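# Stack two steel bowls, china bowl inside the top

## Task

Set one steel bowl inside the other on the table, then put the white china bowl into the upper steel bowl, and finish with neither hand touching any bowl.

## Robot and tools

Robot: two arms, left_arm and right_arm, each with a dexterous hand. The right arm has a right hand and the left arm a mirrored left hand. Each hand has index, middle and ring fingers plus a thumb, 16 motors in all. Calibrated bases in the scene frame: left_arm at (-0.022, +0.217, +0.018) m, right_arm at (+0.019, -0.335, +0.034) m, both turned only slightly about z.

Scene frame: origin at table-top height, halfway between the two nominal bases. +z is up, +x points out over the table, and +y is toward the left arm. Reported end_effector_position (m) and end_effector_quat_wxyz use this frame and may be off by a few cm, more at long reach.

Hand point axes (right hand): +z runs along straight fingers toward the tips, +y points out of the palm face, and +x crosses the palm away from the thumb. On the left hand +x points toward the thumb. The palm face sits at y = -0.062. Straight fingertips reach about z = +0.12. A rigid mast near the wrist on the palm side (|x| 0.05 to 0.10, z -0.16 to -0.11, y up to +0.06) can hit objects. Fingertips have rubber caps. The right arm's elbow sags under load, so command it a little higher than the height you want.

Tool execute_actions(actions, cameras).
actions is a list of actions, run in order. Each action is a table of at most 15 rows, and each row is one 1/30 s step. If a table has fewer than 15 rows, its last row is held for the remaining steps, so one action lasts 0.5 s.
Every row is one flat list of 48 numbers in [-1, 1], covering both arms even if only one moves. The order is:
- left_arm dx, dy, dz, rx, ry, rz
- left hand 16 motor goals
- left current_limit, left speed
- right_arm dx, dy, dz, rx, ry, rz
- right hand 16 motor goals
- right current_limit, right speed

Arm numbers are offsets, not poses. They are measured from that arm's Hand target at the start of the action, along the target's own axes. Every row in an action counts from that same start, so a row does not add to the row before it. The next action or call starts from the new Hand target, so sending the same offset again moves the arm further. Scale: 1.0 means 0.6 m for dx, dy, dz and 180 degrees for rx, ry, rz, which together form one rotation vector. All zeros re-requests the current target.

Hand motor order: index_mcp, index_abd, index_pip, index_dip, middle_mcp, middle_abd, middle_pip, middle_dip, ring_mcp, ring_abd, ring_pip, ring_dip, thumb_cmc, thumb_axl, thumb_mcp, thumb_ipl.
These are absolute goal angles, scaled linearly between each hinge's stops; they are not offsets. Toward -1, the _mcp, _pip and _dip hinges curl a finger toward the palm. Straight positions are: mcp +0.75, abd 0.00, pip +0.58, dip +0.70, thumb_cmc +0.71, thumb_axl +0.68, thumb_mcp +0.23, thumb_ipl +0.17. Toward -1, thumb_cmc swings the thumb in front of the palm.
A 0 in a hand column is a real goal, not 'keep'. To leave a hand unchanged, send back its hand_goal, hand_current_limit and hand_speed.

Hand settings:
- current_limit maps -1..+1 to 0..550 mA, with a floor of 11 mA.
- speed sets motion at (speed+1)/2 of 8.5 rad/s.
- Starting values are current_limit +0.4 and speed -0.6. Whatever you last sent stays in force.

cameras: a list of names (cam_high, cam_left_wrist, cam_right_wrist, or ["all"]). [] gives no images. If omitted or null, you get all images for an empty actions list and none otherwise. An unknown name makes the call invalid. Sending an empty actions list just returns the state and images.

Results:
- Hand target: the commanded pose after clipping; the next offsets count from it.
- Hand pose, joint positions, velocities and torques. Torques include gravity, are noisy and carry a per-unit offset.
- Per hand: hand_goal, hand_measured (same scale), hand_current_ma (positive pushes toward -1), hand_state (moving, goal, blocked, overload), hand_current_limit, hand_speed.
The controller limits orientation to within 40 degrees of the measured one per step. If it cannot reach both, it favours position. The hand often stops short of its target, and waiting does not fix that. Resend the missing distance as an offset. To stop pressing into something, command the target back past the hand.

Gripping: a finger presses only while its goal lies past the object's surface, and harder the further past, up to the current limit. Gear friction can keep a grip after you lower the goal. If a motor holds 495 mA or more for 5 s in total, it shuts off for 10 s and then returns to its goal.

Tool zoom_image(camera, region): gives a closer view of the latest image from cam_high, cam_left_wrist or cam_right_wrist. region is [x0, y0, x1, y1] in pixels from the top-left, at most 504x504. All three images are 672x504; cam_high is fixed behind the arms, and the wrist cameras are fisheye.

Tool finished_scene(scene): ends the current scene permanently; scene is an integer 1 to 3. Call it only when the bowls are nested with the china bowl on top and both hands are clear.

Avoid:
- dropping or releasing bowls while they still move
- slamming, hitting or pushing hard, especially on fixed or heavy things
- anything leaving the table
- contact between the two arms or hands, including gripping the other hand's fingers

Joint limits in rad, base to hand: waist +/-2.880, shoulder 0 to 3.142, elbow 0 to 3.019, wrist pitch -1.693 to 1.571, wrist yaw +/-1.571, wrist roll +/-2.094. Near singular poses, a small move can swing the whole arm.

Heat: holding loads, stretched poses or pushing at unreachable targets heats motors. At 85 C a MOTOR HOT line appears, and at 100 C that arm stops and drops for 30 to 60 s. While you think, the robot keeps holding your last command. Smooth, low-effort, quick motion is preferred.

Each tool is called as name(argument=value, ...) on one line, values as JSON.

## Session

execute_actions(actions=[])

Scene clock: 0.00 s.
left_arm: end_effector_position=(+0.4072, +0.0603, +0.3592) hand_goal=(+0.754, +0.000, +0.576, +0.696, +0.754, +0.000, +0.576, +0.696, +0.754, +0.000, +0.576, +0.696, +0.714, +0.678, +0.226, +0.168) hand_measured=(+0.754, +0.000, +0.576, +0.696, +0.754, +0.000, +0.576, +0.696, +0.754, +0.000, +0.576, +0.696, +0.714, +0.678, +0.226, +0.168) hand_current_ma=(+0, +0, +0, +0, +0, +0, +0, +0, +0, +0, +0, +0, +0, +0, +0, +0) hand_state=(goal, goal, goal, goal, goal, goal, goal, goal, goal, goal, goal, goal, goal, goal, goal, goal) hand_current_limit=0.40 hand_speed=-0.60 end_effector_quat_wxyz=(+0.272, +0.881, -0.233, +0.310) | right_arm: end_effector_position=(+0.4172, +0.0050, +0.3886) hand_goal=(+0.754, +0.000, +0.576, +0.696, +0.754, +0.000, +0.576, +0.696, +0.754, +0.000, +0.576, +0.696, +0.714, +0.678, +0.226, +0.168) hand_measured=(+0.754, +0.000, +0.576, +0.696, +0.754, +0.000, +0.576, +0.696, +0.754, +0.000, +0.576, +0.696, +0.714, +0.678, +0.226, +0.168) hand_current_ma=(+0, +0, +0, +0, +0, +0, +0, +0, +0, +0, +0, +0, +0, +0, +0, +0) hand_state=(goal, goal, goal, goal, goal, goal, goal, goal, goal, goal, goal, goal, goal, goal, goal, goal) hand_current_limit=0.40 hand_speed=-0.60 end_effector_quat_wxyz=(+0.134, -0.182, +0.974, +0.015)
Joint positions: left_arm=[0.049 1.267 1.171 -0.947 0.699 1.943] | right_arm=[0.649 1.445 1.64 -1.506 0.076 -1.366]
Joint velocities: within noise
Joint torques (N m): no reading
Motor temperatures (°C): left_arm=[30 26 30 29 29 28] | right_arm=[30 29 32 28 30 27]
Heat: left arm: hottest waist 30 °C; right arm: hottest elbow 32 °C.
Hand target: left_arm +0.4120, +0.0606, +0.3697; +0.268, +0.877, -0.237, +0.320 | right_arm +0.4211, +0.0076, +0.3957; +0.142, -0.181, +0.973, +0.018
camera_calibration:
cam_left_wrist: T_world_to_cam=[[-0.156399, 0.66767, -0.727844, 0.250123], [0.349511, 0.726643, 0.591466, -0.437477], [0.923787, -0.161885, -0.347004, -0.113825], [0, 0, 0, 1]] pos_world=[0.297172, 0.132464, 0.401306]
cam_right_wrist: T_world_to_cam=[[0.45651, 0.861843, 0.220963, -0.250464], [0.35369, -0.403675, 0.843771, -0.528825], [0.816396, -0.307038, -0.489107, -0.0295882], [0, 0, 0, 1]] pos_world=[0.325535, -0.00669737, 0.487079]

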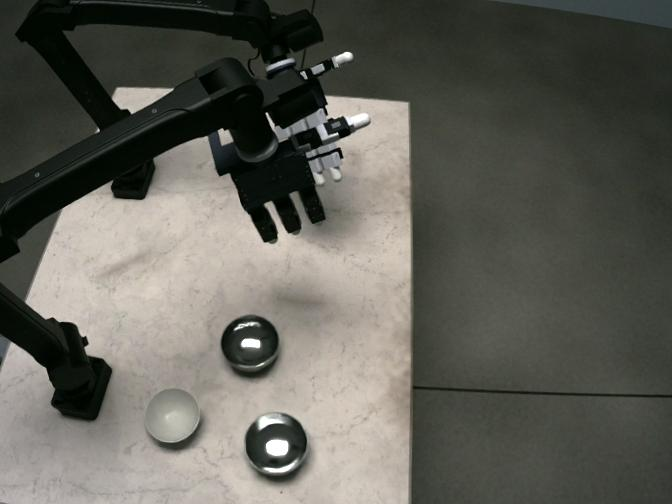

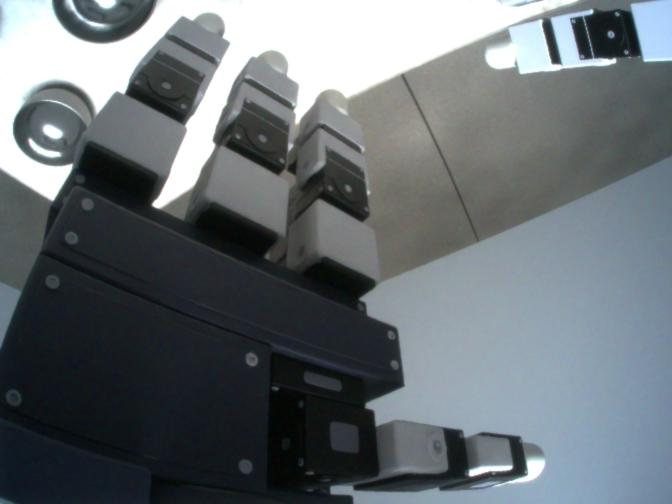

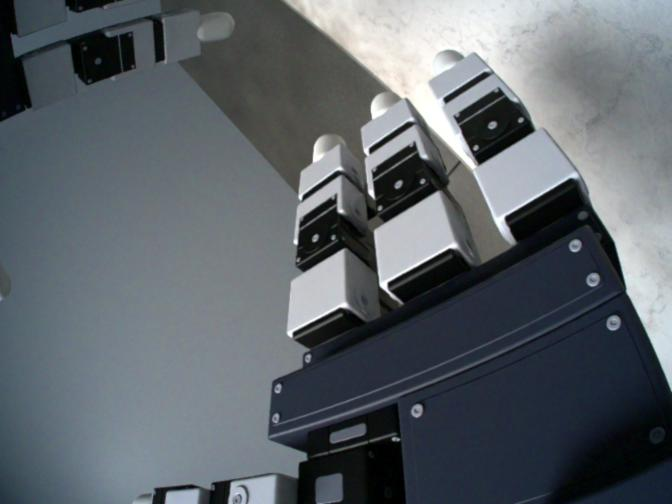

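zoom_image(camera="cam_high", region=[120, 290, 330, 500])

Scaled by 2.400 from the camera's 672x504 image, which has a finer 960x720 frame.

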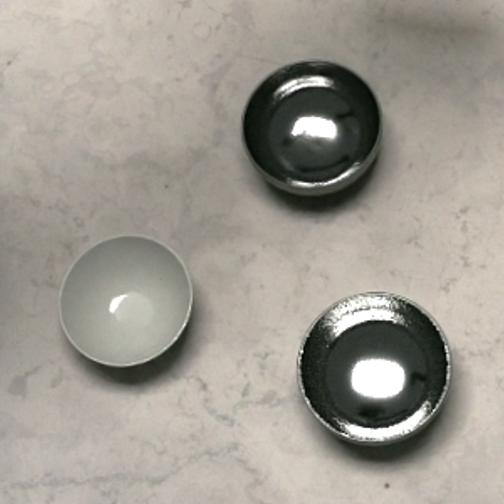

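execute_actions(actions=[[[-0.0323,-0.0993,-0.0832,0,0,0,0.754,0,0.576,0.696,0.754,0,0.576,0.696,0.754,0,0.576,0.696,0.714,0.678,0.226,0.168,0.4,-0.6,0.0767,-0.1125,-0.0188,0,0,0,0.754,0,0.576,0.696,0.754,0,0.576,0.696,0.754,0,0.576,0.696,0.714,0.678,0.226,0.168,0.4,-0.6]],[[-0.0323,-0.0993,-0.0832,0,0,0,0.754,0,0.576,0.696,0.754,0,0.576,0.696,0.754,0,0.576,0.696,0.714,0.678,0.226,0.168,0.4,-0.6,0.0767,-0.1125,-0.0188,0,0,0,0.754,0,0.576,0.696,0.754,0,0.576,0.696,0.754,0,0.576,0.696,0.714,0.678,0.226,0.168,0.4,-0.6]],[[-0.0323,-0.0993,-0.0832,0,0,0,0.754,0,0.576,0.696,0.754,0,0.576,0.696,0.754,0,0.576,0.696,0.714,0.678,0.226,0.168,0.4,-0.6,0.0767,-0.1125,-0.0188,0,0,0,0.754,0,0.576,0.696,0.754,0,0.576,0.696,0.754,0,0.576,0.696,0.714,0.678,0.226,0.168,0.4,-0.6]]], cameras=[])

Scene clock: 5.80 s.
left_arm: end_effector_position=(+0.4079, +0.3003, +0.3696) hand_goal=(+0.754, +0.000, +0.576, +0.696, +0.754, +0.000, +0.576, +0.696, +0.754, +0.000, +0.576, +0.696, +0.714, +0.678, +0.226, +0.168) hand_measured=(+0.758, +0.000, +0.576, +0.696, +0.758, +0.000, +0.576, +0.696, +0.758, +0.000, +0.576, +0.696, +0.718, +0.678, +0.224, +0.168) hand_current_ma=(+16, -1, +3, +0, +14, -1, +3, +0, +17, -1, +3, +0, +18, -4, -13, -2) hand_state=(goal, goal, goal, goal, goal, goal, goal, goal, goal, goal, goal, goal, goal, goal, goal, goal) hand_current_limit=0.40 hand_speed=-0.60 end_effector_quat_wxyz=(+0.247, +0.878, -0.053, +0.406) | right_arm: end_effector_position=(+0.3625, -0.2306, +0.3938) hand_goal=(+0.754, +0.000, +0.576, +0.696, +0.754, +0.000, +0.576, +0.696, +0.754, +0.000, +0.576, +0.696, +0.714, +0.678, +0.226, +0.168) hand_measured=(+0.752, +0.000, +0.576, +0.696, +0.752, +0.000, +0.576, +0.696, +0.752, +0.000, +0.576, +0.696, +0.714, +0.678, +0.222, +0.168) hand_current_ma=(-7, +0, +3, +0, -8, +0, +3, +0, -9, +0, +3, +0, +0, -4, -17, -2) hand_state=(goal, goal, goal, goal, goal, goal, goal, goal, goal, goal, goal, goal, goal, goal, goal, goal) hand_current_limit=0.40 hand_speed=-0.60 end_effector_quat_wxyz=(+0.147, -0.178, +0.973, +0.017)
Joint positions: left_arm=[0.635 1.306 1.171 -0.981 0.916 2.102] | right_arm=[0.076 1.106 1.351 -1.53 -0.082 -1.91]
Joint torques (N m): left_arm=[0.44 -8.76 11.08 1.21 1.05 0.12] | right_arm=[-0.32 -6.53 7.42 0.21 -0.3 -0.2]
Heat: left arm: hottest elbow 33 °C; right arm: hottest elbow 33 °C.
Hand target: left_arm +0.4120, +0.3009, +0.3702; +0.268, +0.877, -0.237, +0.321 | right_arm +0.3608, -0.2325, +0.3924; +0.142, -0.181, +0.973, +0.018
Off the commanded pose: left_arm 0.004 m, 23 deg | right_arm 0.003 m, 1 deg.
joint sent to its limit (left arm) — joint 6 (wrist roll), upper limit. The joint targets are off in orientation, not in position.
No camera images: "cameras" was empty.

execute_actions(actions=[[[0,0,0,0.063,0.076,-0.084,0.754,0,0.576,0.696,0.754,0,0.576,0.696,0.754,0,0.576,0.696,0.714,0.678,0.226,0.168,0.4,-0.6,0,0,0,0.114,0.03,-0.066,0.754,0,0.576,0.696,0.754,0,0.576,0.696,0.754,0,0.576,0.696,0.714,0.678,0.226,0.168,0.4,-0.6]]], cameras=[])

execute_actions(actions=[[[0,0,0,0,0,0,0.754,0,0.576,0.696,0.754,0,0.576,0.696,0.754,0,0.576,0.696,0.714,0.678,0.226,0.168,0.4,-0.6,0,0,0,0.124,0.002,-0.061,0.754,0,0.576,0.696,0.754,0,0.576,0.696,0.754,0,0.576,0.696,0.714,0.678,0.226,0.168,0.4,-0.6]]], cameras=["cam_high"])

Scene clock: 10.20 s.
left_arm: end_effector_position=(+0.4079, +0.3004, +0.3693) hand_goal=(+0.754, +0.000, +0.576, +0.696, +0.754, +0.000, +0.576, +0.696, +0.754, +0.000, +0.576, +0.696, +0.714, +0.678, +0.226, +0.168) hand_measured=(+0.758, +0.000, +0.576, +0.696, +0.758, +0.000, +0.576, +0.696, +0.758, +0.000, +0.576, +0.696, +0.718, +0.678, +0.224, +0.168) hand_current_ma=(+16, -1, +3, +0, +14, -1, +3, +0, +17, -1, +3, +0, +18, -4, -13, -2) hand_state=(goal, goal, goal, goal, goal, goal, goal, goal, goal, goal, goal, goal, goal, goal, goal, goal) hand_current_limit=0.40 hand_speed=-0.60 end_effector_quat_wxyz=(+0.247, +0.878, -0.053, +0.406) | right_arm: end_effector_position=(+0.3541, -0.2348, +0.3789) hand_goal=(+0.754, +0.000, +0.576, +0.696, +0.754, +0.000, +0.576, +0.696, +0.754, +0.000, +0.576, +0.696, +0.714, +0.678, +0.226, +0.168) hand_measured=(+0.752, +0.000, +0.576, +0.696, +0.752, +0.000, +0.576, +0.696, +0.752, +0.000, +0.576, +0.696, +0.712, +0.678, +0.222, +0.168) hand_current_ma=(-13, +0, +0, +0, -13, +0, +0, +0, -13, +0, +0, +0, -8, -4, -19, -2) hand_state=(goal, goal, goal, goal, goal, goal, goal, goal, goal, goal, goal, goal, goal, goal, goal, goal) hand_current_limit=0.40 hand_speed=-0.60 end_effector_quat_wxyz=(+0.116, -0.256, +0.943, -0.177)
Joint positions: left_arm=[0.635 1.306 1.171 -0.981 0.914 2.102] | right_arm=[0.289 1.127 1.401 -1.586 0.342 -1.922]
Joint torques (N m): left_arm=[0.44 -9.05 10.99 0.95 0.88 -0.02] | right_arm=[1.03 -6.24 10.32 0.31 0.45 -0.02]
Heat: left arm: hottest elbow 34 °C; right arm: hottest elbow 34 °C.
Hand target: left_arm +0.4120, +0.3009, +0.3702; +0.246, +0.878, -0.053, +0.406 | right_arm +0.3608, -0.2325, +0.3924; +0.127, -0.253, +0.942, -0.178
Off the commanded pose: left_arm 0.004 m, 0 deg | right_arm 0.015 m, 1 deg.
No camera images: "cameras" was empty.

Scene clock: 11.00 s.
left_arm: end_effector_position=(+0.4079, +0.3004, +0.3693) hand_goal=(+0.754, +0.000, +0.576, +0.696, +0.754, +0.000, +0.576, +0.696, +0.754, +0.000, +0.576, +0.696, +0.714, +0.678, +0.226, +0.168) hand_measured=(+0.758, +0.000, +0.576, +0.696, +0.758, +0.000, +0.576, +0.696, +0.758, +0.000, +0.576, +0.696, +0.718, +0.678, +0.224, +0.168) hand_current_ma=(+16, -1, +3, +0, +14, -1, +3, +0, +17, -1, +3, +0, +18, -4, -13, -2) hand_state=(goal, goal, goal, goal, goal, goal, goal, goal, goal, goal, goal, goal, goal, goal, goal, goal) hand_current_limit=0.40 hand_speed=-0.60 end_effector_quat_wxyz=(+0.247, +0.878, -0.053, +0.406) | right_arm: end_effector_position=(+0.3589, -0.2333, +0.3883) hand_goal=(+0.754, +0.000, +0.576, +0.696, +0.754, +0.000, +0.576, +0.696, +0.754, +0.000, +0.576, +0.696, +0.714, +0.678, +0.226, +0.168) hand_measured=(+0.748, +0.000, +0.576, +0.696, +0.748, +0.000, +0.576, +0.696, +0.748, +0.000, +0.576, +0.696, +0.710, +0.678, +0.222, +0.168) hand_current_ma=(-29, +0, -2, +0, -32, +0, -2, +0, -33, +0, -3, +0, -22, -4, -19, -2) hand_state=(goal, goal, goal, goal, goal, goal, goal, goal, goal, goal, goal, goal, goal, goal, goal, goal) hand_current_limit=0.40 hand_speed=-0.60 end_effector_quat_wxyz=(+0.148, -0.315, +0.862, -0.369)
Joint positions: left_arm=[0.635 1.306 1.171 -0.981 0.914 2.102] | right_arm=[0.527 1.124 1.401 -1.572 0.779 -1.923]
Joint torques (N m): left_arm=[0.5 -9 11.02 0.94 0.88 -0.04] | right_arm=[-0.26 -6.59 7.86 0.88 0.89 -0.06]
Heat: left arm: hottest elbow 34 °C; right arm: hottest elbow 34 °C.
Hand target: left_arm +0.4120, +0.3009, +0.3702; +0.246, +0.878, -0.053, +0.406 | right_arm +0.3608, -0.2324, +0.3924; +0.153, -0.311, +0.862, -0.369
Off the commanded pose: left_arm 0.004 m, 0 deg | right_arm 0.005 m, 1 deg.
Images, in order (width x height): cam_high 672x504.

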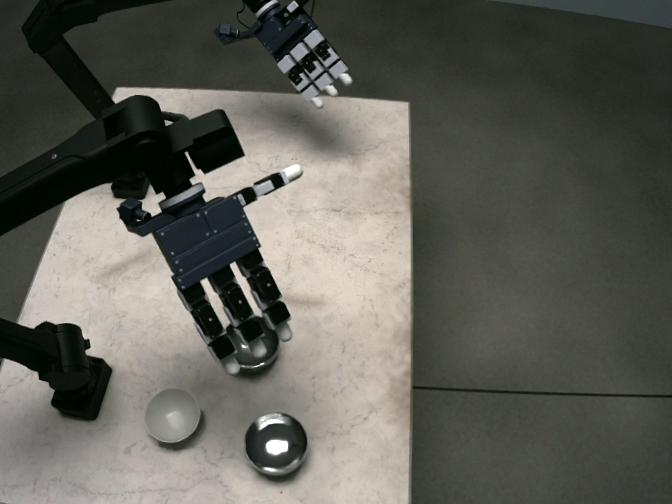

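execute_actions(actions=[[[0,0,0,0,0,0,0.754,0,0.576,0.696,0.754,0,0.576,0.696,0.754,0,0.576,0.696,0.714,0.678,0.226,0.168,0.4,-0.6,0,0,0,0.104,-0.011,-0.014,0.754,0,0.576,0.696,0.754,0,0.576,0.696,0.754,0,0.576,0.696,0.714,0.678,0.226,0.168,0.4,-0.6]],[[0,0,0,0,0,0,0.754,0,0.576,0.696,0.754,0,0.576,0.696,0.754,0,0.576,0.696,0.714,0.678,0.226,0.168,0.4,-0.6,0,0,0,0.079,-0.011,0.003,0.754,0,0.576,0.696,0.754,0,0.576,0.696,0.754,0,0.576,0.696,0.714,0.678,0.226,0.168,0.4,-0.6]]], cameras=[])

Scene clock: 12.70 s.
left_arm: end_effector_position=(+0.4079, +0.3004, +0.3693) hand_goal=(+0.754, +0.000, +0.576, +0.696, +0.754, +0.000, +0.576, +0.696, +0.754, +0.000, +0.576, +0.696, +0.714, +0.678, +0.226, +0.168) hand_measured=(+0.758, +0.000, +0.576, +0.696, +0.758, +0.000, +0.576, +0.696, +0.758, +0.000, +0.576, +0.696, +0.718, +0.678, +0.224, +0.168) hand_current_ma=(+16, -1, +3, +0, +14, -1, +3, +0, +17, -1, +3, +0, +18, -4, -13, -2) hand_state=(goal, goal, goal, goal, goal, goal, goal, goal, goal, goal, goal, goal, goal, goal, goal, goal) hand_current_limit=0.40 hand_speed=-0.60 end_effector_quat_wxyz=(+0.247, +0.878, -0.053, +0.406) | right_arm: end_effector_position=(+0.3604, -0.2337, +0.3903) hand_goal=(+0.754, +0.000, +0.576, +0.696, +0.754, +0.000, +0.576, +0.696, +0.754, +0.000, +0.576, +0.696, +0.714, +0.678, +0.226, +0.168) hand_measured=(+0.742, +0.000, +0.574, +0.696, +0.742, +0.000, +0.574, +0.696, +0.742, +0.000, +0.574, +0.696, +0.708, +0.678, +0.224, +0.168) hand_current_ma=(-56, +0, -6, +0, -61, +0, -5, +0, -63, +0, -5, +0, -31, -4, -16, -2) hand_state=(goal, goal, goal, goal, goal, goal, goal, goal, goal, goal, goal, goal, goal, goal, goal, goal) hand_current_limit=0.40 hand_speed=-0.60 end_effector_quat_wxyz=(+0.251, -0.292, +0.709, -0.591)
Joint positions: left_arm=[0.635 1.306 1.171 -0.981 0.914 2.102] | right_arm=[0.806 1.042 1.172 -1.42 1.388 -1.845]
Joint torques (N m): left_arm=[0.5 -8.82 10.97 0.9 0.89 -0.05] | right_arm=[0.09 -7.24 7.42 1.21 1.28 0.04]
Heat: left arm: hottest elbow 34 °C; right arm: hottest elbow 34 °C.
Hand target: left_arm +0.4120, +0.3009, +0.3702; +0.246, +0.878, -0.053, +0.406 | right_arm +0.3608, -0.2324, +0.3924; +0.261, -0.284, +0.711, -0.589
Off the commanded pose: left_arm 0.004 m, 0 deg | right_arm 0.003 m, 1 deg.
No camera images: "cameras" was empty.

execute_actions(actions=[[[0,0,0,0,0,0,0.754,0,0.576,0.696,0.754,0,0.576,0.696,0.754,0,0.576,0.696,0.714,0.678,0.226,0.168,0.4,-0.6,-0.0568,0.1442,0.0602,0,0.0093,-0.0102,0.644,0,-0.182,0.232,0.685,0,-0.08,0.261,0.644,0,-0.182,0.232,-0.829,0.677,0.764,-0.319,0.4,-0.6]],[[0,0,0,0,0,0,0.754,0,0.576,0.696,0.754,0,0.576,0.696,0.754,0,0.576,0.696,0.714,0.678,0.226,0.168,0.4,-0.6,0,0.1642,0.0283,0,0,0,0.644,0,-0.182,0.232,0.685,0,-0.08,0.261,0.644,0,-0.182,0.232,-0.829,0.677,0.764,-0.319,0.4,-0.6]]], cameras=["cam_high"])

zoom_image(camera="cam_high", region=[130, 230, 380, 480])

Scene clock: 15.47 s.
left_arm: end_effector_position=(+0.4079, +0.3004, +0.3693) hand_goal=(+0.754, +0.000, +0.576, +0.696, +0.754, +0.000, +0.576, +0.696, +0.754, +0.000, +0.576, +0.696, +0.714, +0.678, +0.226, +0.168) hand_measured=(+0.758, +0.000, +0.576, +0.696, +0.758, +0.000, +0.576, +0.696, +0.758, +0.000, +0.576, +0.696, +0.718, +0.678, +0.224, +0.168) hand_current_ma=(+16, -1, +3, +0, +14, -1, +3, +0, +17, -1, +3, +0, +18, -4, -13, -2) hand_state=(goal, goal, goal, goal, goal, goal, goal, goal, goal, goal, goal, goal, goal, goal, goal, goal) hand_current_limit=0.40 hand_speed=-0.60 end_effector_quat_wxyz=(+0.247, +0.878, -0.053, +0.406) | right_arm: end_effector_position=(+0.4008, -0.2178, +0.2017) hand_goal=(+0.644, +0.000, -0.182, +0.232, +0.686, +0.000, -0.080, +0.262, +0.644, +0.000, -0.182, +0.232, -0.828, +0.678, +0.764, -0.318) hand_measured=(+0.636, +0.000, -0.180, +0.234, +0.676, +0.000, -0.078, +0.264, +0.634, +0.000, -0.180, +0.234, -0.822, +0.678, +0.758, -0.316) hand_current_ma=(-42, +0, +7, +10, -46, +0, +4, +13, -46, +0, +6, +11, +31, -3, -36, +9) hand_state=(goal, goal, goal, goal, goal, goal, goal, goal, goal, goal, goal, goal, goal, goal, goal, goal) hand_current_limit=0.40 hand_speed=-0.60 end_effector_quat_wxyz=(+0.238, -0.285, +0.710, -0.599)
Joint positions: left_arm=[0.635 1.306 1.171 -0.981 0.914 2.102] | right_arm=[0.764 1.245 0.812 -0.803 1.39 -1.915]
Joint torques (N m): left_arm=[0.56 -8.88 11.03 0.91 0.88 -0.05] | right_arm=[-0.5 -8.18 6.61 1.09 1.04 -0.26]
Motor temperatures (°C): left_arm=[30 27 35 29 30 28] | right_arm=[30 29 34 28 30 27]
Heat: left arm: hottest elbow 35 °C; right arm: hottest elbow 34 °C.
Hand target: left_arm +0.4120, +0.3009, +0.3702; +0.246, +0.878, -0.053, +0.406 | right_arm +0.4016, -0.2205, +0.2023; +0.241, -0.287, +0.710, -0.597
Off the commanded pose: left_arm 0.004 m, 0 deg | right_arm 0.003 m, 1 deg.
Images, in order (width x height): cam_high 672x504.

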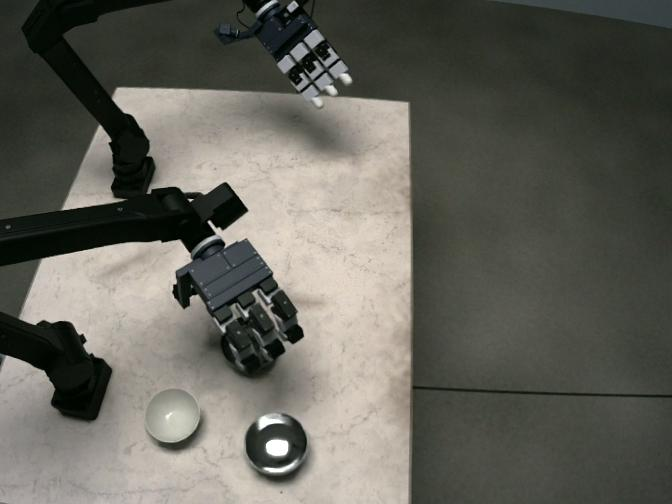

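Scaled by 2.016 from the camera's 672x504 image, which has a finer 960x720 frame.

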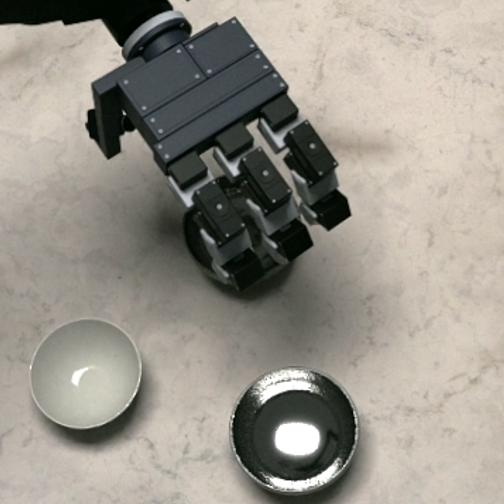

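zoom_image(camera="cam_high", region=[170, 220, 320, 380])

Scaled by 3.150 from the camera's 672x504 image, which has a finer 960x720 frame.

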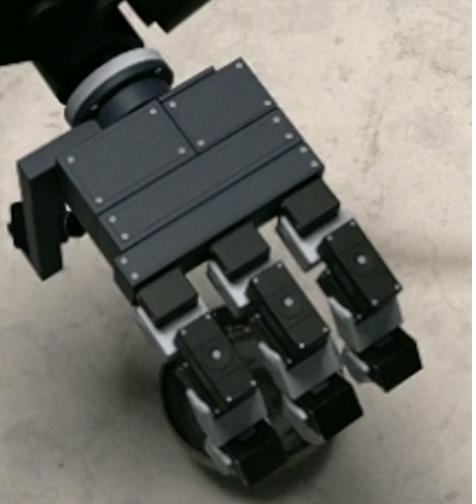

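execute_actions(actions=[[[0,0,0,0,0,0,0.754,0,0.576,0.696,0.754,0,0.576,0.696,0.754,0,0.576,0.696,0.714,0.678,0.226,0.168,0.4,-0.6,-0.0024,0.1149,0.0198,0,0,0,0.644,0,-0.182,0.232,0.685,0,-0.08,0.261,0.644,0,-0.182,0.232,-0.829,0.677,0.764,-0.319,0.4,-0.6]]], cameras=["cam_high","cam_left_wrist"])

zoom_image(camera="cam_high", region=[180, 240, 330, 400])

Scene clock: 18.63 s.
left_arm: end_effector_position=(+0.4079, +0.3004, +0.3693) hand_goal=(+0.754, +0.000, +0.576, +0.696, +0.754, +0.000, +0.576, +0.696, +0.754, +0.000, +0.576, +0.696, +0.714, +0.678, +0.226, +0.168) hand_measured=(+0.758, +0.000, +0.576, +0.696, +0.758, +0.000, +0.576, +0.696, +0.758, +0.000, +0.576, +0.696, +0.718, +0.678, +0.224, +0.168) hand_current_ma=(+16, -1, +3, +0, +14, -1, +3, +0, +17, -1, +3, +0, +18, -4, -13, -2) hand_state=(goal, goal, goal, goal, goal, goal, goal, goal, goal, goal, goal, goal, goal, goal, goal, goal) hand_current_limit=0.40 hand_speed=-0.60 end_effector_quat_wxyz=(+0.247, +0.878, -0.053, +0.406) | right_arm: end_effector_position=(+0.4025, -0.2163, +0.1338) hand_goal=(+0.644, +0.000, -0.182, +0.232, +0.686, +0.000, -0.080, +0.262, +0.644, +0.000, -0.182, +0.232, -0.828, +0.678, +0.764, -0.318) hand_measured=(+0.636, +0.000, -0.180, +0.234, +0.676, +0.000, -0.078, +0.264, +0.634, +0.000, -0.180, +0.234, -0.822, +0.678, +0.758, -0.316) hand_current_ma=(-42, +0, +7, +10, -46, +0, +4, +13, -46, +0, +6, +11, +29, -3, -36, +9) hand_state=(goal, goal, goal, goal, goal, goal, goal, goal, goal, goal, goal, goal, goal, goal, goal, goal) hand_current_limit=0.40 hand_speed=-0.60 end_effector_quat_wxyz=(+0.242, -0.284, +0.710, -0.597)
Joint positions: left_arm=[0.635 1.306 1.171 -0.981 0.914 2.102] | right_arm=[0.764 1.355 0.699 -0.543 1.388 -1.945]
Joint torques (N m): left_arm=[0.91 -9.05 10.99 0.94 0.89 -0.02] | right_arm=[-0.26 -8.82 5.55 0.96 0.96 -0.25]
Heat: left arm: hottest elbow 35 °C; right arm: hottest elbow 34 °C.
Hand target: left_arm +0.4120, +0.3009, +0.3702; +0.246, +0.878, -0.053, +0.406 | right_arm +0.4026, -0.2194, +0.1323; +0.241, -0.287, +0.710, -0.597
Off the commanded pose: left_arm 0.004 m, 0 deg | right_arm 0.004 m, 0 deg.
camera_calibration:
cam_left_wrist: T_world_to_cam=[[-0.315559, 0.48499, -0.815602, 0.249457], [-0.010145, 0.857745, 0.513975, -0.482216], [0.948852, 0.170464, -0.265749, -0.212196], [0, 0, 0, 1]] pos_world=[0.275169, 0.328806, 0.394914]
Images, in order (width x height): cam_high 672x504, cam_left_wrist 672x504.

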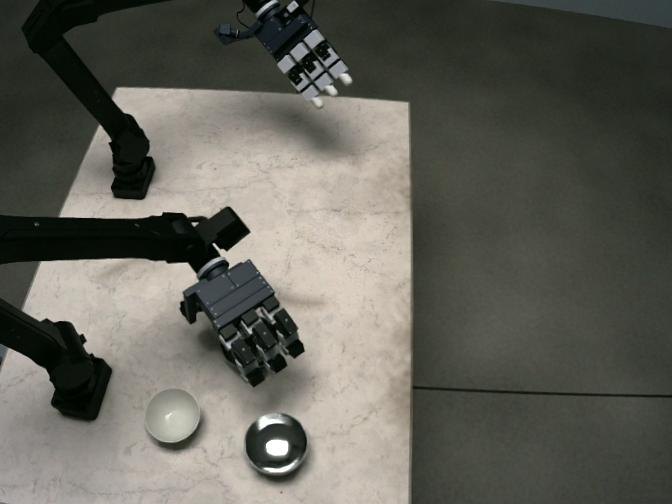

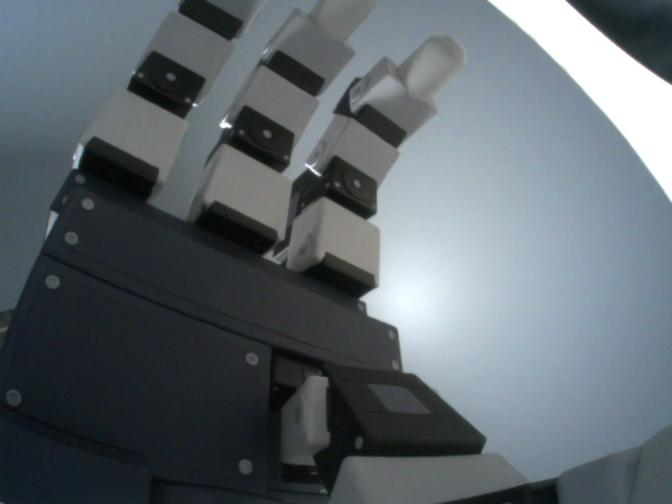

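Scaled by 3.150 from the camera's 672x504 image, which has a finer 960x720 frame.

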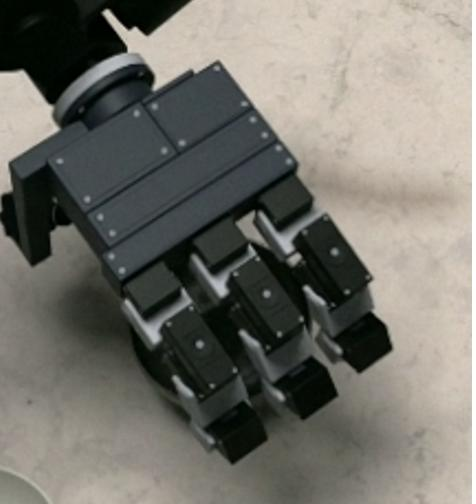

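execute_actions(actions=[[[0,0,0,0,0,0,0.754,0,0.576,0.696,0.754,0,0.576,0.696,0.754,0,0.576,0.696,0.714,0.678,0.226,0.168,0.4,-0.6,0.0035,0.0782,0.0172,0,0,0,0.644,0,-0.182,0.232,0.685,0,-0.08,0.261,0.644,0,-0.182,0.232,-0.829,0.677,0.764,-0.319,0.4,-0.6]]], cameras=["cam_high"])

zoom_image(camera="cam_high", region=[180, 250, 330, 410])

Scene clock: 20.20 s.
left_arm: end_effector_position=(+0.4079, +0.3004, +0.3693) hand_goal=(+0.754, +0.000, +0.576, +0.696, +0.754, +0.000, +0.576, +0.696, +0.754, +0.000, +0.576, +0.696, +0.714, +0.678, +0.226, +0.168) hand_measured=(+0.758, +0.000, +0.576, +0.696, +0.758, +0.000, +0.576, +0.696, +0.758, +0.000, +0.576, +0.696, +0.718, +0.678, +0.224, +0.168) hand_current_ma=(+16, -1, +3, +0, +14, -1, +3, +0, +17, -1, +3, +0, +18, -4, -13, -2) hand_state=(goal, goal, goal, goal, goal, goal, goal, goal, goal, goal, goal, goal, goal, goal, goal, goal) hand_current_limit=0.40 hand_speed=-0.60 end_effector_quat_wxyz=(+0.247, +0.878, -0.053, +0.406) | right_arm: end_effector_position=(+0.4029, -0.2188, +0.0878) hand_goal=(+0.644, +0.000, -0.182, +0.232, +0.686, +0.000, -0.080, +0.262, +0.644, +0.000, -0.182, +0.232, -0.828, +0.678, +0.764, -0.318) hand_measured=(+0.636, +0.000, -0.180, +0.234, +0.676, +0.000, -0.078, +0.264, +0.634, +0.000, -0.180, +0.234, -0.822, +0.678, +0.758, -0.316) hand_current_ma=(-42, +0, +7, +10, -46, +0, +4, +13, -46, +0, +6, +11, +29, -3, -36, +9) hand_state=(goal, goal, goal, goal, goal, goal, goal, goal, goal, goal, goal, goal, goal, goal, goal, goal) hand_current_limit=0.40 hand_speed=-0.60 end_effector_quat_wxyz=(+0.245, -0.283, +0.710, -0.597)
Joint positions: left_arm=[0.635 1.306 1.171 -0.981 0.914 2.102] | right_arm=[0.757 1.453 0.629 -0.326 1.385 -1.988]
Joint torques (N m): left_arm=[0.5 -9.05 11.02 0.9 0.88 -0.03] | right_arm=[-0.03 -9.11 4.74 1.26 0.87 -0.24]
Heat: left arm: hottest elbow 35 °C; right arm: hottest elbow 34 °C.
Hand target: left_arm +0.4120, +0.3009, +0.3702; +0.246, +0.878, -0.053, +0.406 | right_arm +0.4025, -0.2224, +0.0844; +0.241, -0.287, +0.710, -0.597
Off the commanded pose: left_arm 0.004 m, 0 deg | right_arm 0.005 m, 1 deg.
Images, in order (width x height): cam_high 672x504.

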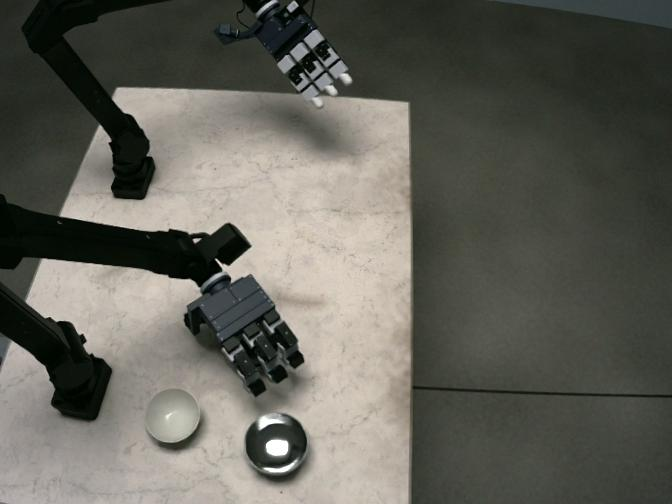

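Scaled by 3.150 from the camera's 672x504 image, which has a finer 960x720 frame.

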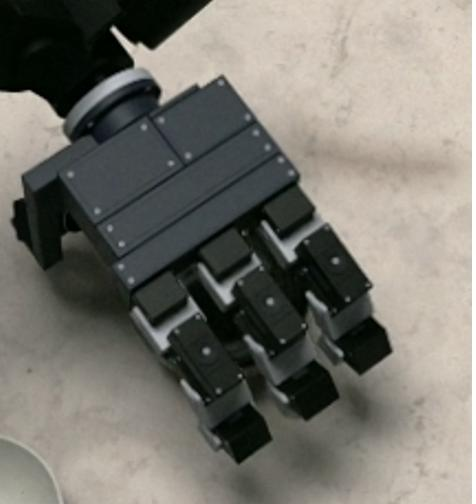

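execute_actions(actions=[[[0,0,0,0,0,0,0.754,0,0.576,0.696,0.754,0,0.576,0.696,0.754,0,0.576,0.696,0.714,0.678,0.226,0.168,0.4,-0.6,0,0.0049,0.0009,0,0,0,0.40,0,-0.182,0.232,0.44,0,-0.08,0.261,0.40,0,-0.182,0.232,-0.829,0.677,0.60,-0.319,0.25,-0.88]],[[0,0,0,0,0,0,0.754,0,0.576,0.696,0.754,0,0.576,0.696,0.754,0,0.576,0.696,0.714,0.678,0.226,0.168,0.4,-0.6,0,0,0,0,0,0,0.40,0,-0.182,0.232,0.44,0,-0.08,0.261,0.40,0,-0.182,0.232,-0.829,0.677,0.60,-0.319,0.25,-0.88]]], cameras=[])

Scene clock: 21.93 s.
left_arm: end_effector_position=(+0.4079, +0.3004, +0.3693) hand_goal=(+0.754, +0.000, +0.576, +0.696, +0.754, +0.000, +0.576, +0.696, +0.754, +0.000, +0.576, +0.696, +0.714, +0.678, +0.226, +0.168) hand_measured=(+0.758, +0.000, +0.576, +0.696, +0.758, +0.000, +0.576, +0.696, +0.758, +0.000, +0.576, +0.696, +0.718, +0.678, +0.224, +0.168) hand_current_ma=(+16, -1, +3, +0, +14, -1, +3, +0, +17, -1, +3, +0, +18, -4, -13, -2) hand_state=(goal, goal, goal, goal, goal, goal, goal, goal, goal, goal, goal, goal, goal, goal, goal, goal) hand_current_limit=0.40 hand_speed=-0.60 end_effector_quat_wxyz=(+0.247, +0.878, -0.053, +0.406) | right_arm: end_effector_position=(+0.4034, -0.2192, +0.0863) hand_goal=(+0.400, +0.000, -0.182, +0.232, +0.440, +0.000, -0.080, +0.262, +0.400, +0.000, -0.182, +0.232, -0.828, +0.678, +0.600, -0.318) hand_measured=(+0.400, +0.000, -0.180, +0.234, +0.434, +0.000, -0.078, +0.264, +0.396, +0.000, -0.180, +0.234, -0.822, +0.678, +0.600, -0.316) hand_current_ma=(+2, +0, +9, +10, -25, +0, +4, +13, -23, +0, +6, +11, +29, -3, +0, +9) hand_state=(goal, goal, goal, goal, goal, goal, goal, goal, goal, goal, goal, goal, goal, goal, goal, goal) hand_current_limit=0.25 hand_speed=-0.88 end_effector_quat_wxyz=(+0.248, -0.281, +0.710, -0.596)
Joint positions: left_arm=[0.635 1.306 1.171 -0.981 0.914 2.102] | right_arm=[0.755 1.453 0.619 -0.289 1.384 -2.007]
Joint torques (N m): left_arm=[0.44 -8.94 11.02 0.92 0.89 -0.02] | right_arm=[-0.09 -8.41 4.63 1.25 0.86 -0.29]
Heat: left arm: hottest elbow 36 °C; right arm: hottest elbow 34 °C.
Hand target: left_arm +0.4120, +0.3009, +0.3702; +0.246, +0.878, -0.053, +0.406 | right_arm +0.4025, -0.2223, +0.0814; +0.241, -0.287, +0.710, -0.597
Off the commanded pose: left_arm 0.004 m, 0 deg | right_arm 0.006 m, 1 deg.
No camera images: "cameras" was empty.

execute_actions(actions=[[[0,0,0,0,0,0,0.754,0,0.576,0.696,0.754,0,0.576,0.696,0.754,0,0.576,0.696,0.714,0.678,0.226,0.168,0.4,-0.6,0,0,0,0,0,0,0.31,0,-0.182,0.232,0.35,0,-0.08,0.261,0.29,0,-0.182,0.232,-0.829,0.677,0.45,-0.319,0.25,-0.88]],[[0,0,0,0,0,0,0.754,0,0.576,0.696,0.754,0,0.576,0.696,0.754,0,0.576,0.696,0.714,0.678,0.226,0.168,0.4,-0.6,0,0,0,0,0,0,0.31,0,-0.182,0.232,0.35,0,-0.08,0.261,0.29,0,-0.182,0.232,-0.829,0.677,0.45,-0.319,0.25,-0.88]]], cameras=["cam_high"])

zoom_image(camera="cam_high", region=[180, 250, 330, 410])

Scene clock: 23.63 s.
left_arm: end_effector_position=(+0.4079, +0.3004, +0.3693) hand_goal=(+0.754, +0.000, +0.576, +0.696, +0.754, +0.000, +0.576, +0.696, +0.754, +0.000, +0.576, +0.696, +0.714, +0.678, +0.226, +0.168) hand_measured=(+0.758, +0.000, +0.576, +0.696, +0.758, +0.000, +0.576, +0.696, +0.758, +0.000, +0.576, +0.696, +0.718, +0.678, +0.224, +0.168) hand_current_ma=(+16, -1, +3, +0, +14, -1, +3, +0, +17, -1, +3, +0, +18, -4, -13, -2) hand_state=(goal, goal, goal, goal, goal, goal, goal, goal, goal, goal, goal, goal, goal, goal, goal, goal) hand_current_limit=0.40 hand_speed=-0.60 end_effector_quat_wxyz=(+0.247, +0.878, -0.053, +0.406) | right_arm: end_effector_position=(+0.4040, -0.2194, +0.0867) hand_goal=(+0.310, +0.000, -0.182, +0.232, +0.350, +0.000, -0.080, +0.262, +0.290, +0.000, -0.182, +0.232, -0.828, +0.678, +0.450, -0.318) hand_measured=(+0.374, +0.002, -0.168, +0.234, +0.374, +0.000, -0.074, +0.264, +0.286, +0.000, -0.180, +0.234, -0.830, +0.678, +0.580, -0.306) hand_current_ma=(+322, +4, +69, +10, +117, +0, +26, +13, -18, +0, +6, +11, -12, -3, +344, +78) hand_state=(blocked, goal, goal, goal, blocked, goal, goal, goal, goal, goal, goal, goal, goal, goal, blocked, goal) hand_current_limit=0.25 hand_speed=-0.88 end_effector_quat_wxyz=(+0.249, -0.280, +0.711, -0.596)
Joint positions: left_arm=[0.635 1.306 1.171 -0.981 0.914 2.102] | right_arm=[0.754 1.453 0.619 -0.286 1.385 -2.008]
Joint torques (N m): left_arm=[0.62 -9 10.93 0.96 0.88 -0.03] | right_arm=[0.26 -7.77 4.97 1.17 0.83 -0.32]
Heat: left arm: hottest elbow 36 °C; right arm: hottest elbow 34 °C.
Hand target: left_arm +0.4120, +0.3009, +0.3702; +0.246, +0.878, -0.053, +0.406 | right_arm +0.4025, -0.2225, +0.0814; +0.241, -0.287, +0.710, -0.597
Off the commanded pose: left_arm 0.004 m, 0 deg | right_arm 0.006 m, 1 deg.
Images, in order (width x height): cam_high 672x504.

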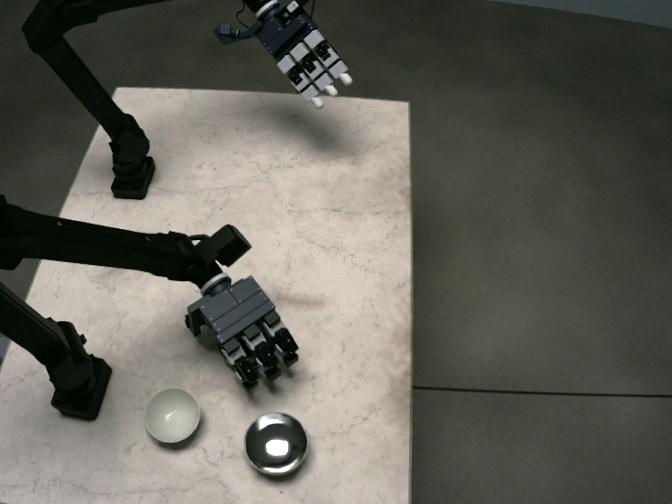

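Scaled by 3.150 from the camera's 672x504 image, which has a finer 960x720 frame.

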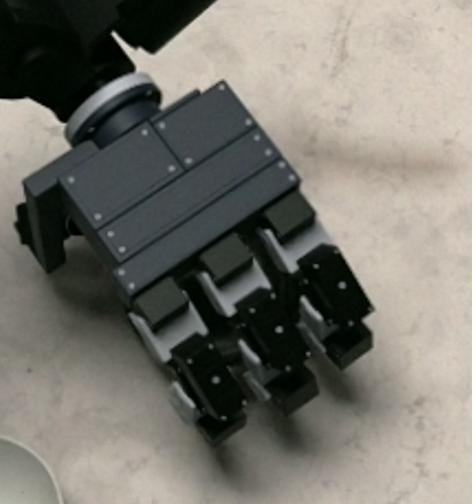

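execute_actions(actions=[[[0,0,0,0,0,0,0.754,0,0.576,0.696,0.754,0,0.576,0.696,0.754,0,0.576,0.696,0.714,0.678,0.226,0.168,0.4,-0.6,0,0,0,0,0,0,0.32,0,-0.182,0.232,0.34,0,-0.08,0.261,0.22,0,-0.182,0.232,-0.829,0.677,0.42,-0.319,0.22,-0.88]],[[0,0,0,0,0,0,0.754,0,0.576,0.696,0.754,0,0.576,0.696,0.754,0,0.576,0.696,0.714,0.678,0.226,0.168,0.4,-0.6,0,0,0,0,0,0,0.31,0,-0.182,0.232,0.33,0,-0.08,0.261,0.20,0,-0.182,0.232,-0.829,0.677,0.38,-0.319,0.22,-0.88]]], cameras=[])

Scene clock: 25.17 s.
left_arm: end_effector_position=(+0.4079, +0.3004, +0.3693) hand_goal=(+0.754, +0.000, +0.576, +0.696, +0.754, +0.000, +0.576, +0.696, +0.754, +0.000, +0.576, +0.696, +0.714, +0.678, +0.226, +0.168) hand_measured=(+0.758, +0.000, +0.576, +0.696, +0.758, +0.000, +0.576, +0.696, +0.758, +0.000, +0.576, +0.696, +0.718, +0.678, +0.224, +0.168) hand_current_ma=(+16, -1, +3, +0, +14, -1, +3, +0, +17, -1, +3, +0, +18, -4, -13, -2) hand_state=(goal, goal, goal, goal, goal, goal, goal, goal, goal, goal, goal, goal, goal, goal, goal, goal) hand_current_limit=0.40 hand_speed=-0.60 end_effector_quat_wxyz=(+0.247, +0.878, -0.053, +0.406) | right_arm: end_effector_position=(+0.4040, -0.2198, +0.0869) hand_goal=(+0.310, +0.000, -0.182, +0.232, +0.330, +0.000, -0.080, +0.262, +0.200, +0.000, -0.182, +0.232, -0.828, +0.678, +0.380, -0.318) hand_measured=(+0.368, +0.002, -0.166, +0.234, +0.364, +0.000, -0.072, +0.264, +0.240, +0.000, -0.172, +0.234, -0.826, +0.678, +0.580, -0.298) hand_current_ma=(+294, +4, +69, +10, +174, +0, +34, +13, +206, -1, +43, +12, +4, -3, +336, +124) hand_state=(blocked, goal, goal, goal, blocked, goal, goal, goal, blocked, goal, goal, goal, goal, goal, blocked, goal) hand_current_limit=0.22 hand_speed=-0.88 end_effector_quat_wxyz=(+0.249, -0.279, +0.710, -0.596)
Joint positions: left_arm=[0.635 1.306 1.171 -0.981 0.914 2.102] | right_arm=[0.754 1.453 0.619 -0.286 1.387 -2.008]
Joint torques (N m): left_arm=[0.21 -8.7 11.04 0.95 0.88 -0.02] | right_arm=[-0.26 -9.29 4.86 0.95 0.72 -0.32]
Heat: left arm: hottest elbow 36 °C; right arm: hottest elbow 34 °C.
Hand target: left_arm +0.4120, +0.3009, +0.3702; +0.246, +0.878, -0.053, +0.406 | right_arm +0.4025, -0.2225, +0.0814; +0.241, -0.287, +0.710, -0.597
Off the commanded pose: left_arm 0.004 m, 0 deg | right_arm 0.006 m, 1 deg.
No camera images: "cameras" was empty.

execute_actions(actions=[[[0,0,0,0,0,0,0.754,0,0.576,0.696,0.754,0,0.576,0.696,0.754,0,0.576,0.696,0.714,0.678,0.226,0.168,0.4,-0.6,0,-0.0657,-0.0113,0,0,0,0.31,0,-0.182,0.232,0.33,0,-0.08,0.261,0.20,0,-0.182,0.232,-0.829,0.677,0.38,-0.319,0.22,-0.88]],[[0,0,0,0,0,0,0.754,0,0.576,0.696,0.754,0,0.576,0.696,0.754,0,0.576,0.696,0.714,0.678,0.226,0.168,0.4,-0.6,0,-0.1149,-0.0198,0,0,0,0.31,0,-0.182,0.232,0.33,0,-0.08,0.261,0.20,0,-0.182,0.232,-0.829,0.677,0.38,-0.319,0.22,-0.88]]], cameras=["cam_high"])

Scene clock: 27.20 s.
left_arm: end_effector_position=(+0.4079, +0.3004, +0.3693) hand_goal=(+0.754, +0.000, +0.576, +0.696, +0.754, +0.000, +0.576, +0.696, +0.754, +0.000, +0.576, +0.696, +0.714, +0.678, +0.226, +0.168) hand_measured=(+0.758, +0.000, +0.576, +0.696, +0.758, +0.000, +0.576, +0.696, +0.758, +0.000, +0.576, +0.696, +0.718, +0.678, +0.224, +0.168) hand_current_ma=(+16, -1, +3, +0, +14, -1, +3, +0, +17, -1, +3, +0, +18, -4, -13, -2) hand_state=(goal, goal, goal, goal, goal, goal, goal, goal, goal, goal, goal, goal, goal, goal, goal, goal) hand_current_limit=0.40 hand_speed=-0.60 end_effector_quat_wxyz=(+0.247, +0.878, -0.053, +0.406) | right_arm: end_effector_position=(+0.3912, -0.2305, +0.1766) hand_goal=(+0.310, +0.000, -0.182, +0.232, +0.330, +0.000, -0.080, +0.262, +0.200, +0.000, -0.182, +0.232, -0.828, +0.678, +0.380, -0.318) hand_measured=(+0.358, +0.004, -0.158, +0.242, +0.356, +0.000, -0.068, +0.270, +0.230, +0.000, -0.172, +0.236, -0.818, +0.678, +0.580, -0.294) hand_current_ma=(+238, +13, +116, +47, +127, +0, +55, +36, +152, -1, +48, +19, +46, -3, +336, +157) hand_state=(blocked, goal, blocked, goal, blocked, goal, goal, goal, blocked, goal, goal, goal, goal, goal, blocked, blocked) hand_current_limit=0.22 hand_speed=-0.88 end_effector_quat_wxyz=(+0.231, -0.301, +0.705, -0.599)
Joint positions: left_arm=[0.635 1.306 1.171 -0.981 0.914 2.102] | right_arm=[0.75 1.22 0.713 -0.615 1.376 -2.063]
Joint torques (N m): left_arm=[0.44 -8.94 11.02 0.95 0.88 -0.04] | right_arm=[-0.09 -6.89 9.36 0.53 1.09 -0.14]
Heat: left arm: hottest elbow 36 °C; right arm: hottest elbow 35 °C.
Hand target: left_arm +0.4120, +0.3009, +0.3702; +0.246, +0.878, -0.053, +0.406 | right_arm +0.4027, -0.2225, +0.1914; +0.241, -0.287, +0.710, -0.597
Off the commanded pose: left_arm 0.004 m, 0 deg | right_arm 0.020 m, 2 deg.
Images, in order (width x height): cam_high 672x504.

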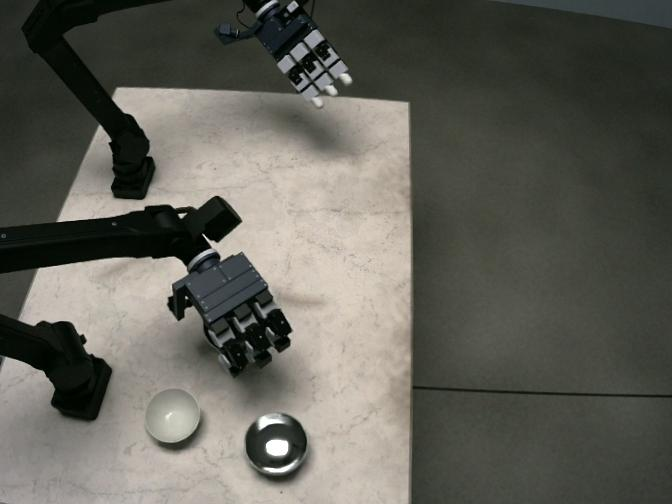

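execute_actions(actions=[[[0,0,0,0,0,0,0.754,0,0.576,0.696,0.754,0,0.576,0.696,0.754,0,0.576,0.696,0.714,0.678,0.226,0.168,0.4,-0.6,0.0480,-0.0277,0.0821,0,0.0465,0.008,0.31,0,-0.182,0.232,0.33,0,-0.08,0.261,0.20,0,-0.182,0.232,-0.829,0.677,0.38,-0.319,0.22,-0.88]],[[0,0,0,0,0,0,0.754,0,0.576,0.696,0.754,0,0.576,0.696,0.754,0,0.576,0.696,0.714,0.678,0.226,0.168,0.4,-0.6,0.0348,-0.0222,0.0893,0,0.0465,0.008,0.31,0,-0.182,0.232,0.33,0,-0.08,0.261,0.20,0,-0.182,0.232,-0.829,0.677,0.38,-0.319,0.22,-0.88]],[[0,0,0,0,0,0,0.754,0,0.576,0.696,0.754,0,0.576,0.696,0.754,0,0.576,0.696,0.714,0.678,0.226,0.168,0.4,-0.6,0.0208,-0.0163,0.0945,0,0.0465,0.008,0.31,0,-0.182,0.232,0.33,0,-0.08,0.261,0.20,0,-0.182,0.232,-0.829,0.677,0.38,-0.319,0.22,-0.88]],[[0,0,0,0,0,0,0.754,0,0.576,0.696,0.754,0,0.576,0.696,0.754,0,0.576,0.696,0.714,0.678,0.226,0.168,0.4,-0.6,0.0067,-0.0162,0.0938,0,0.0465,0.008,0.31,0,-0.182,0.232,0.33,0,-0.08,0.261,0.20,0,-0.182,0.232,-0.829,0.677,0.38,-0.319,0.22,-0.88]]], cameras=["cam_high"])

zoom_image(camera="cam_high", region=[200, 330, 350, 490])

Scene clock: 30.87 s.
left_arm: end_effector_position=(+0.4079, +0.3004, +0.3693) hand_goal=(+0.754, +0.000, +0.576, +0.696, +0.754, +0.000, +0.576, +0.696, +0.754, +0.000, +0.576, +0.696, +0.714, +0.678, +0.226, +0.168) hand_measured=(+0.758, +0.000, +0.576, +0.696, +0.758, +0.000, +0.576, +0.696, +0.758, +0.000, +0.576, +0.696, +0.718, +0.678, +0.224, +0.168) hand_current_ma=(+16, -1, +3, +0, +14, -1, +3, +0, +17, -1, +3, +0, +18, -4, -13, -2) hand_state=(goal, goal, goal, goal, goal, goal, goal, goal, goal, goal, goal, goal, goal, goal, goal, goal) hand_current_limit=0.40 hand_speed=-0.60 end_effector_quat_wxyz=(+0.247, +0.878, -0.053, +0.406) | right_arm: end_effector_position=(+0.4438, -0.4519, +0.1863) hand_goal=(+0.310, +0.000, -0.182, +0.232, +0.330, +0.000, -0.080, +0.262, +0.200, +0.000, -0.182, +0.232, -0.828, +0.678, +0.380, -0.318) hand_measured=(+0.352, +0.004, -0.154, +0.242, +0.352, +0.000, -0.066, +0.270, +0.226, +0.000, -0.170, +0.236, -0.818, +0.678, +0.580, -0.290) hand_current_ma=(+217, +15, +127, +48, +106, +0, +65, +39, +132, -3, +56, +20, +47, -3, +336, +174) hand_state=(blocked, goal, blocked, goal, blocked, goal, goal, goal, blocked, goal, goal, goal, goal, goal, blocked, blocked) hand_current_limit=0.22 hand_speed=-0.88 end_effector_quat_wxyz=(+0.038, -0.083, +0.762, -0.641)
Joint positions: left_arm=[0.635 1.306 1.171 -0.981 0.914 2.102] | right_arm=[0.155 1.376 0.887 -0.672 1.378 -2.034]
Joint torques (N m): left_arm=[0.38 -8.7 11.02 0.98 0.89 -0.04] | right_arm=[0.73 -10.05 9.94 0.59 1.16 -0.1]
Heat: left arm: hottest elbow 37 °C; right arm: hottest elbow 36 °C.
Hand target: left_arm +0.4120, +0.3009, +0.3702; +0.246, +0.878, -0.053, +0.406 | right_arm +0.4620, -0.4488, +0.2030; +0.055, -0.068, +0.762, -0.642
Off the commanded pose: left_arm 0.004 m, 0 deg | right_arm 0.025 m, 3 deg.
Images, in order (width x height): cam_high 672x504.

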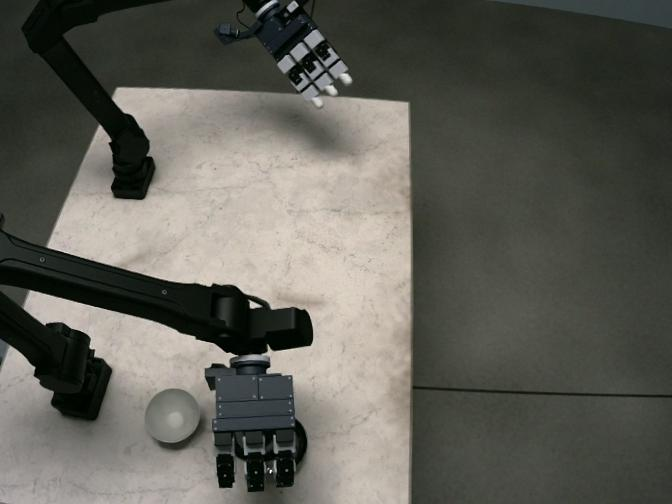

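Scaled by 3.150 from the camera's 672x504 image, which has a finer 960x720 frame.

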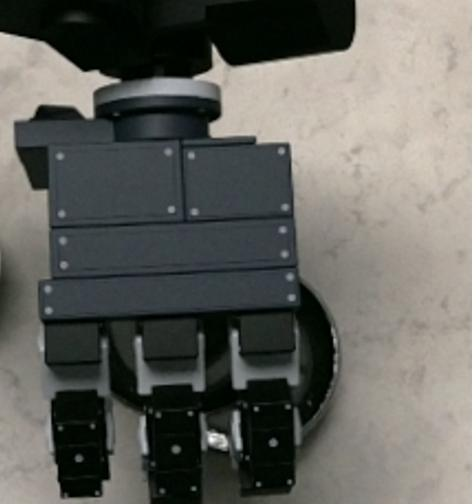

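execute_actions(actions=[[[0,0,0,0,0,0,0.754,0,0.576,0.696,0.754,0,0.576,0.696,0.754,0,0.576,0.696,0.714,0.678,0.226,0.168,0.4,-0.6,0,0.0624,0.0108,0,0,0,0.31,0,-0.182,0.232,0.33,0,-0.08,0.261,0.20,0,-0.182,0.232,-0.829,0.677,0.38,-0.319,0.22,-0.88]],[[0,0,0,0,0,0,0.754,0,0.576,0.696,0.754,0,0.576,0.696,0.754,0,0.576,0.696,0.714,0.678,0.226,0.168,0.4,-0.6,0,0,0,0,0,0,0.31,0,-0.182,0.232,0.33,0,-0.08,0.261,0.20,0,-0.182,0.232,-0.829,0.677,0.38,-0.319,0.22,-0.88]]], cameras=["cam_high"])

zoom_image(camera="cam_high", region=[210, 380, 330, 504])

Scene clock: 33.13 s.
left_arm: end_effector_position=(+0.4079, +0.3004, +0.3693) hand_goal=(+0.754, +0.000, +0.576, +0.696, +0.754, +0.000, +0.576, +0.696, +0.754, +0.000, +0.576, +0.696, +0.714, +0.678, +0.226, +0.168) hand_measured=(+0.758, +0.000, +0.576, +0.696, +0.758, +0.000, +0.576, +0.696, +0.758, +0.000, +0.576, +0.696, +0.718, +0.678, +0.224, +0.168) hand_current_ma=(+16, -1, +3, +0, +14, -1, +3, +0, +17, -1, +3, +0, +18, -4, -13, -2) hand_state=(goal, goal, goal, goal, goal, goal, goal, goal, goal, goal, goal, goal, goal, goal, goal, goal) hand_current_limit=0.40 hand_speed=-0.60 end_effector_quat_wxyz=(+0.247, +0.878, -0.053, +0.406) | right_arm: end_effector_position=(+0.4569, -0.4506, +0.1611) hand_goal=(+0.310, +0.000, -0.182, +0.232, +0.330, +0.000, -0.080, +0.262, +0.200, +0.000, -0.182, +0.232, -0.828, +0.678, +0.380, -0.318) hand_measured=(+0.352, +0.004, -0.154, +0.242, +0.352, +0.000, -0.066, +0.270, +0.226, +0.000, -0.170, +0.236, -0.818, +0.678, +0.580, -0.290) hand_current_ma=(+217, +15, +127, +48, +106, +0, +65, +39, +132, -3, +56, +21, +47, -3, +335, +174) hand_state=(blocked, goal, blocked, goal, blocked, goal, goal, goal, blocked, goal, goal, goal, goal, goal, blocked, blocked) hand_current_limit=0.22 hand_speed=-0.88 end_effector_quat_wxyz=(+0.046, -0.073, +0.763, -0.640)
Joint positions: left_arm=[0.635 1.306 1.171 -0.981 0.914 2.102] | right_arm=[0.155 1.443 0.876 -0.594 1.378 -2.012]
Joint torques (N m): left_arm=[0.32 -9.17 11.07 0.95 0.88 -0.03] | right_arm=[0.21 -11.69 6.57 1.4 1.15 -0.06]
Heat: left arm: hottest elbow 37 °C; right arm: hottest elbow 36 °C.
Hand target: left_arm +0.4120, +0.3009, +0.3702; +0.246, +0.878, -0.053, +0.406 | right_arm +0.4619, -0.4488, +0.1651; +0.055, -0.067, +0.762, -0.642
Off the commanded pose: left_arm 0.004 m, 0 deg | right_arm 0.007 m, 1 deg.
Images, in order (width x height): cam_high 672x504.

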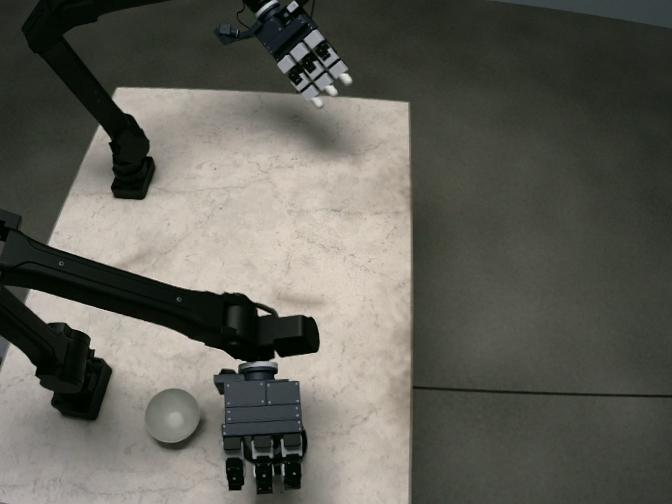

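Scaled by 4.065 from the camera's 672x504 image, which has a finer 960x720 frame.

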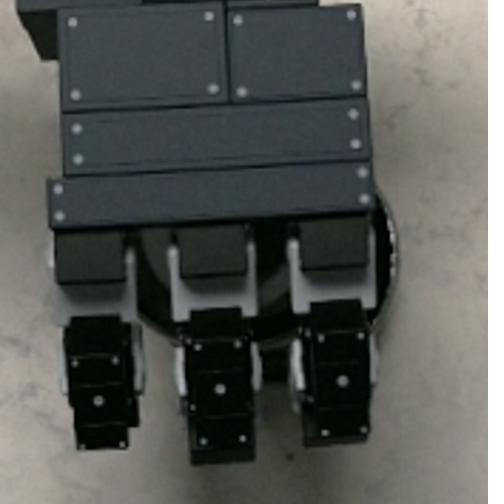

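zoom_image(camera="cam_high", region=[232, 420, 312, 500])

Scaled by 6.300 from the camera's 672x504 image, which has a finer 960x720 frame.

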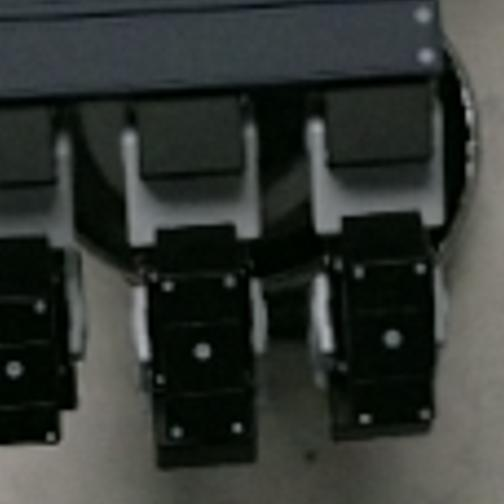

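zoom_image(camera="cam_high", region=[240, 430, 285, 475])

zoom_image(camera="cam_high", region=[270, 420, 315, 475])

Scaled by 11.200 from the camera's 672x504 image, which has a finer 960x720 frame.

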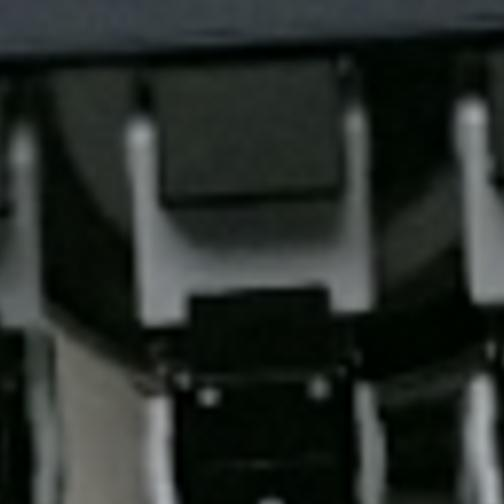

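Scaled by 9.164 from the camera's 672x504 image, which has a finer 960x720 frame.

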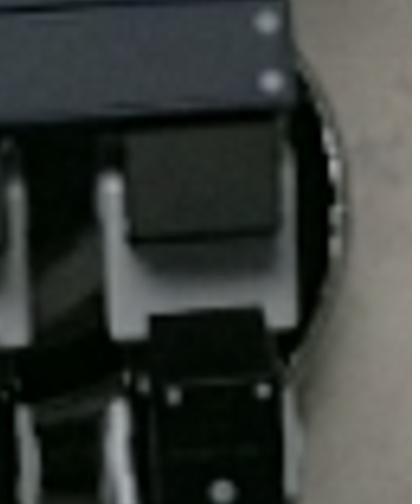

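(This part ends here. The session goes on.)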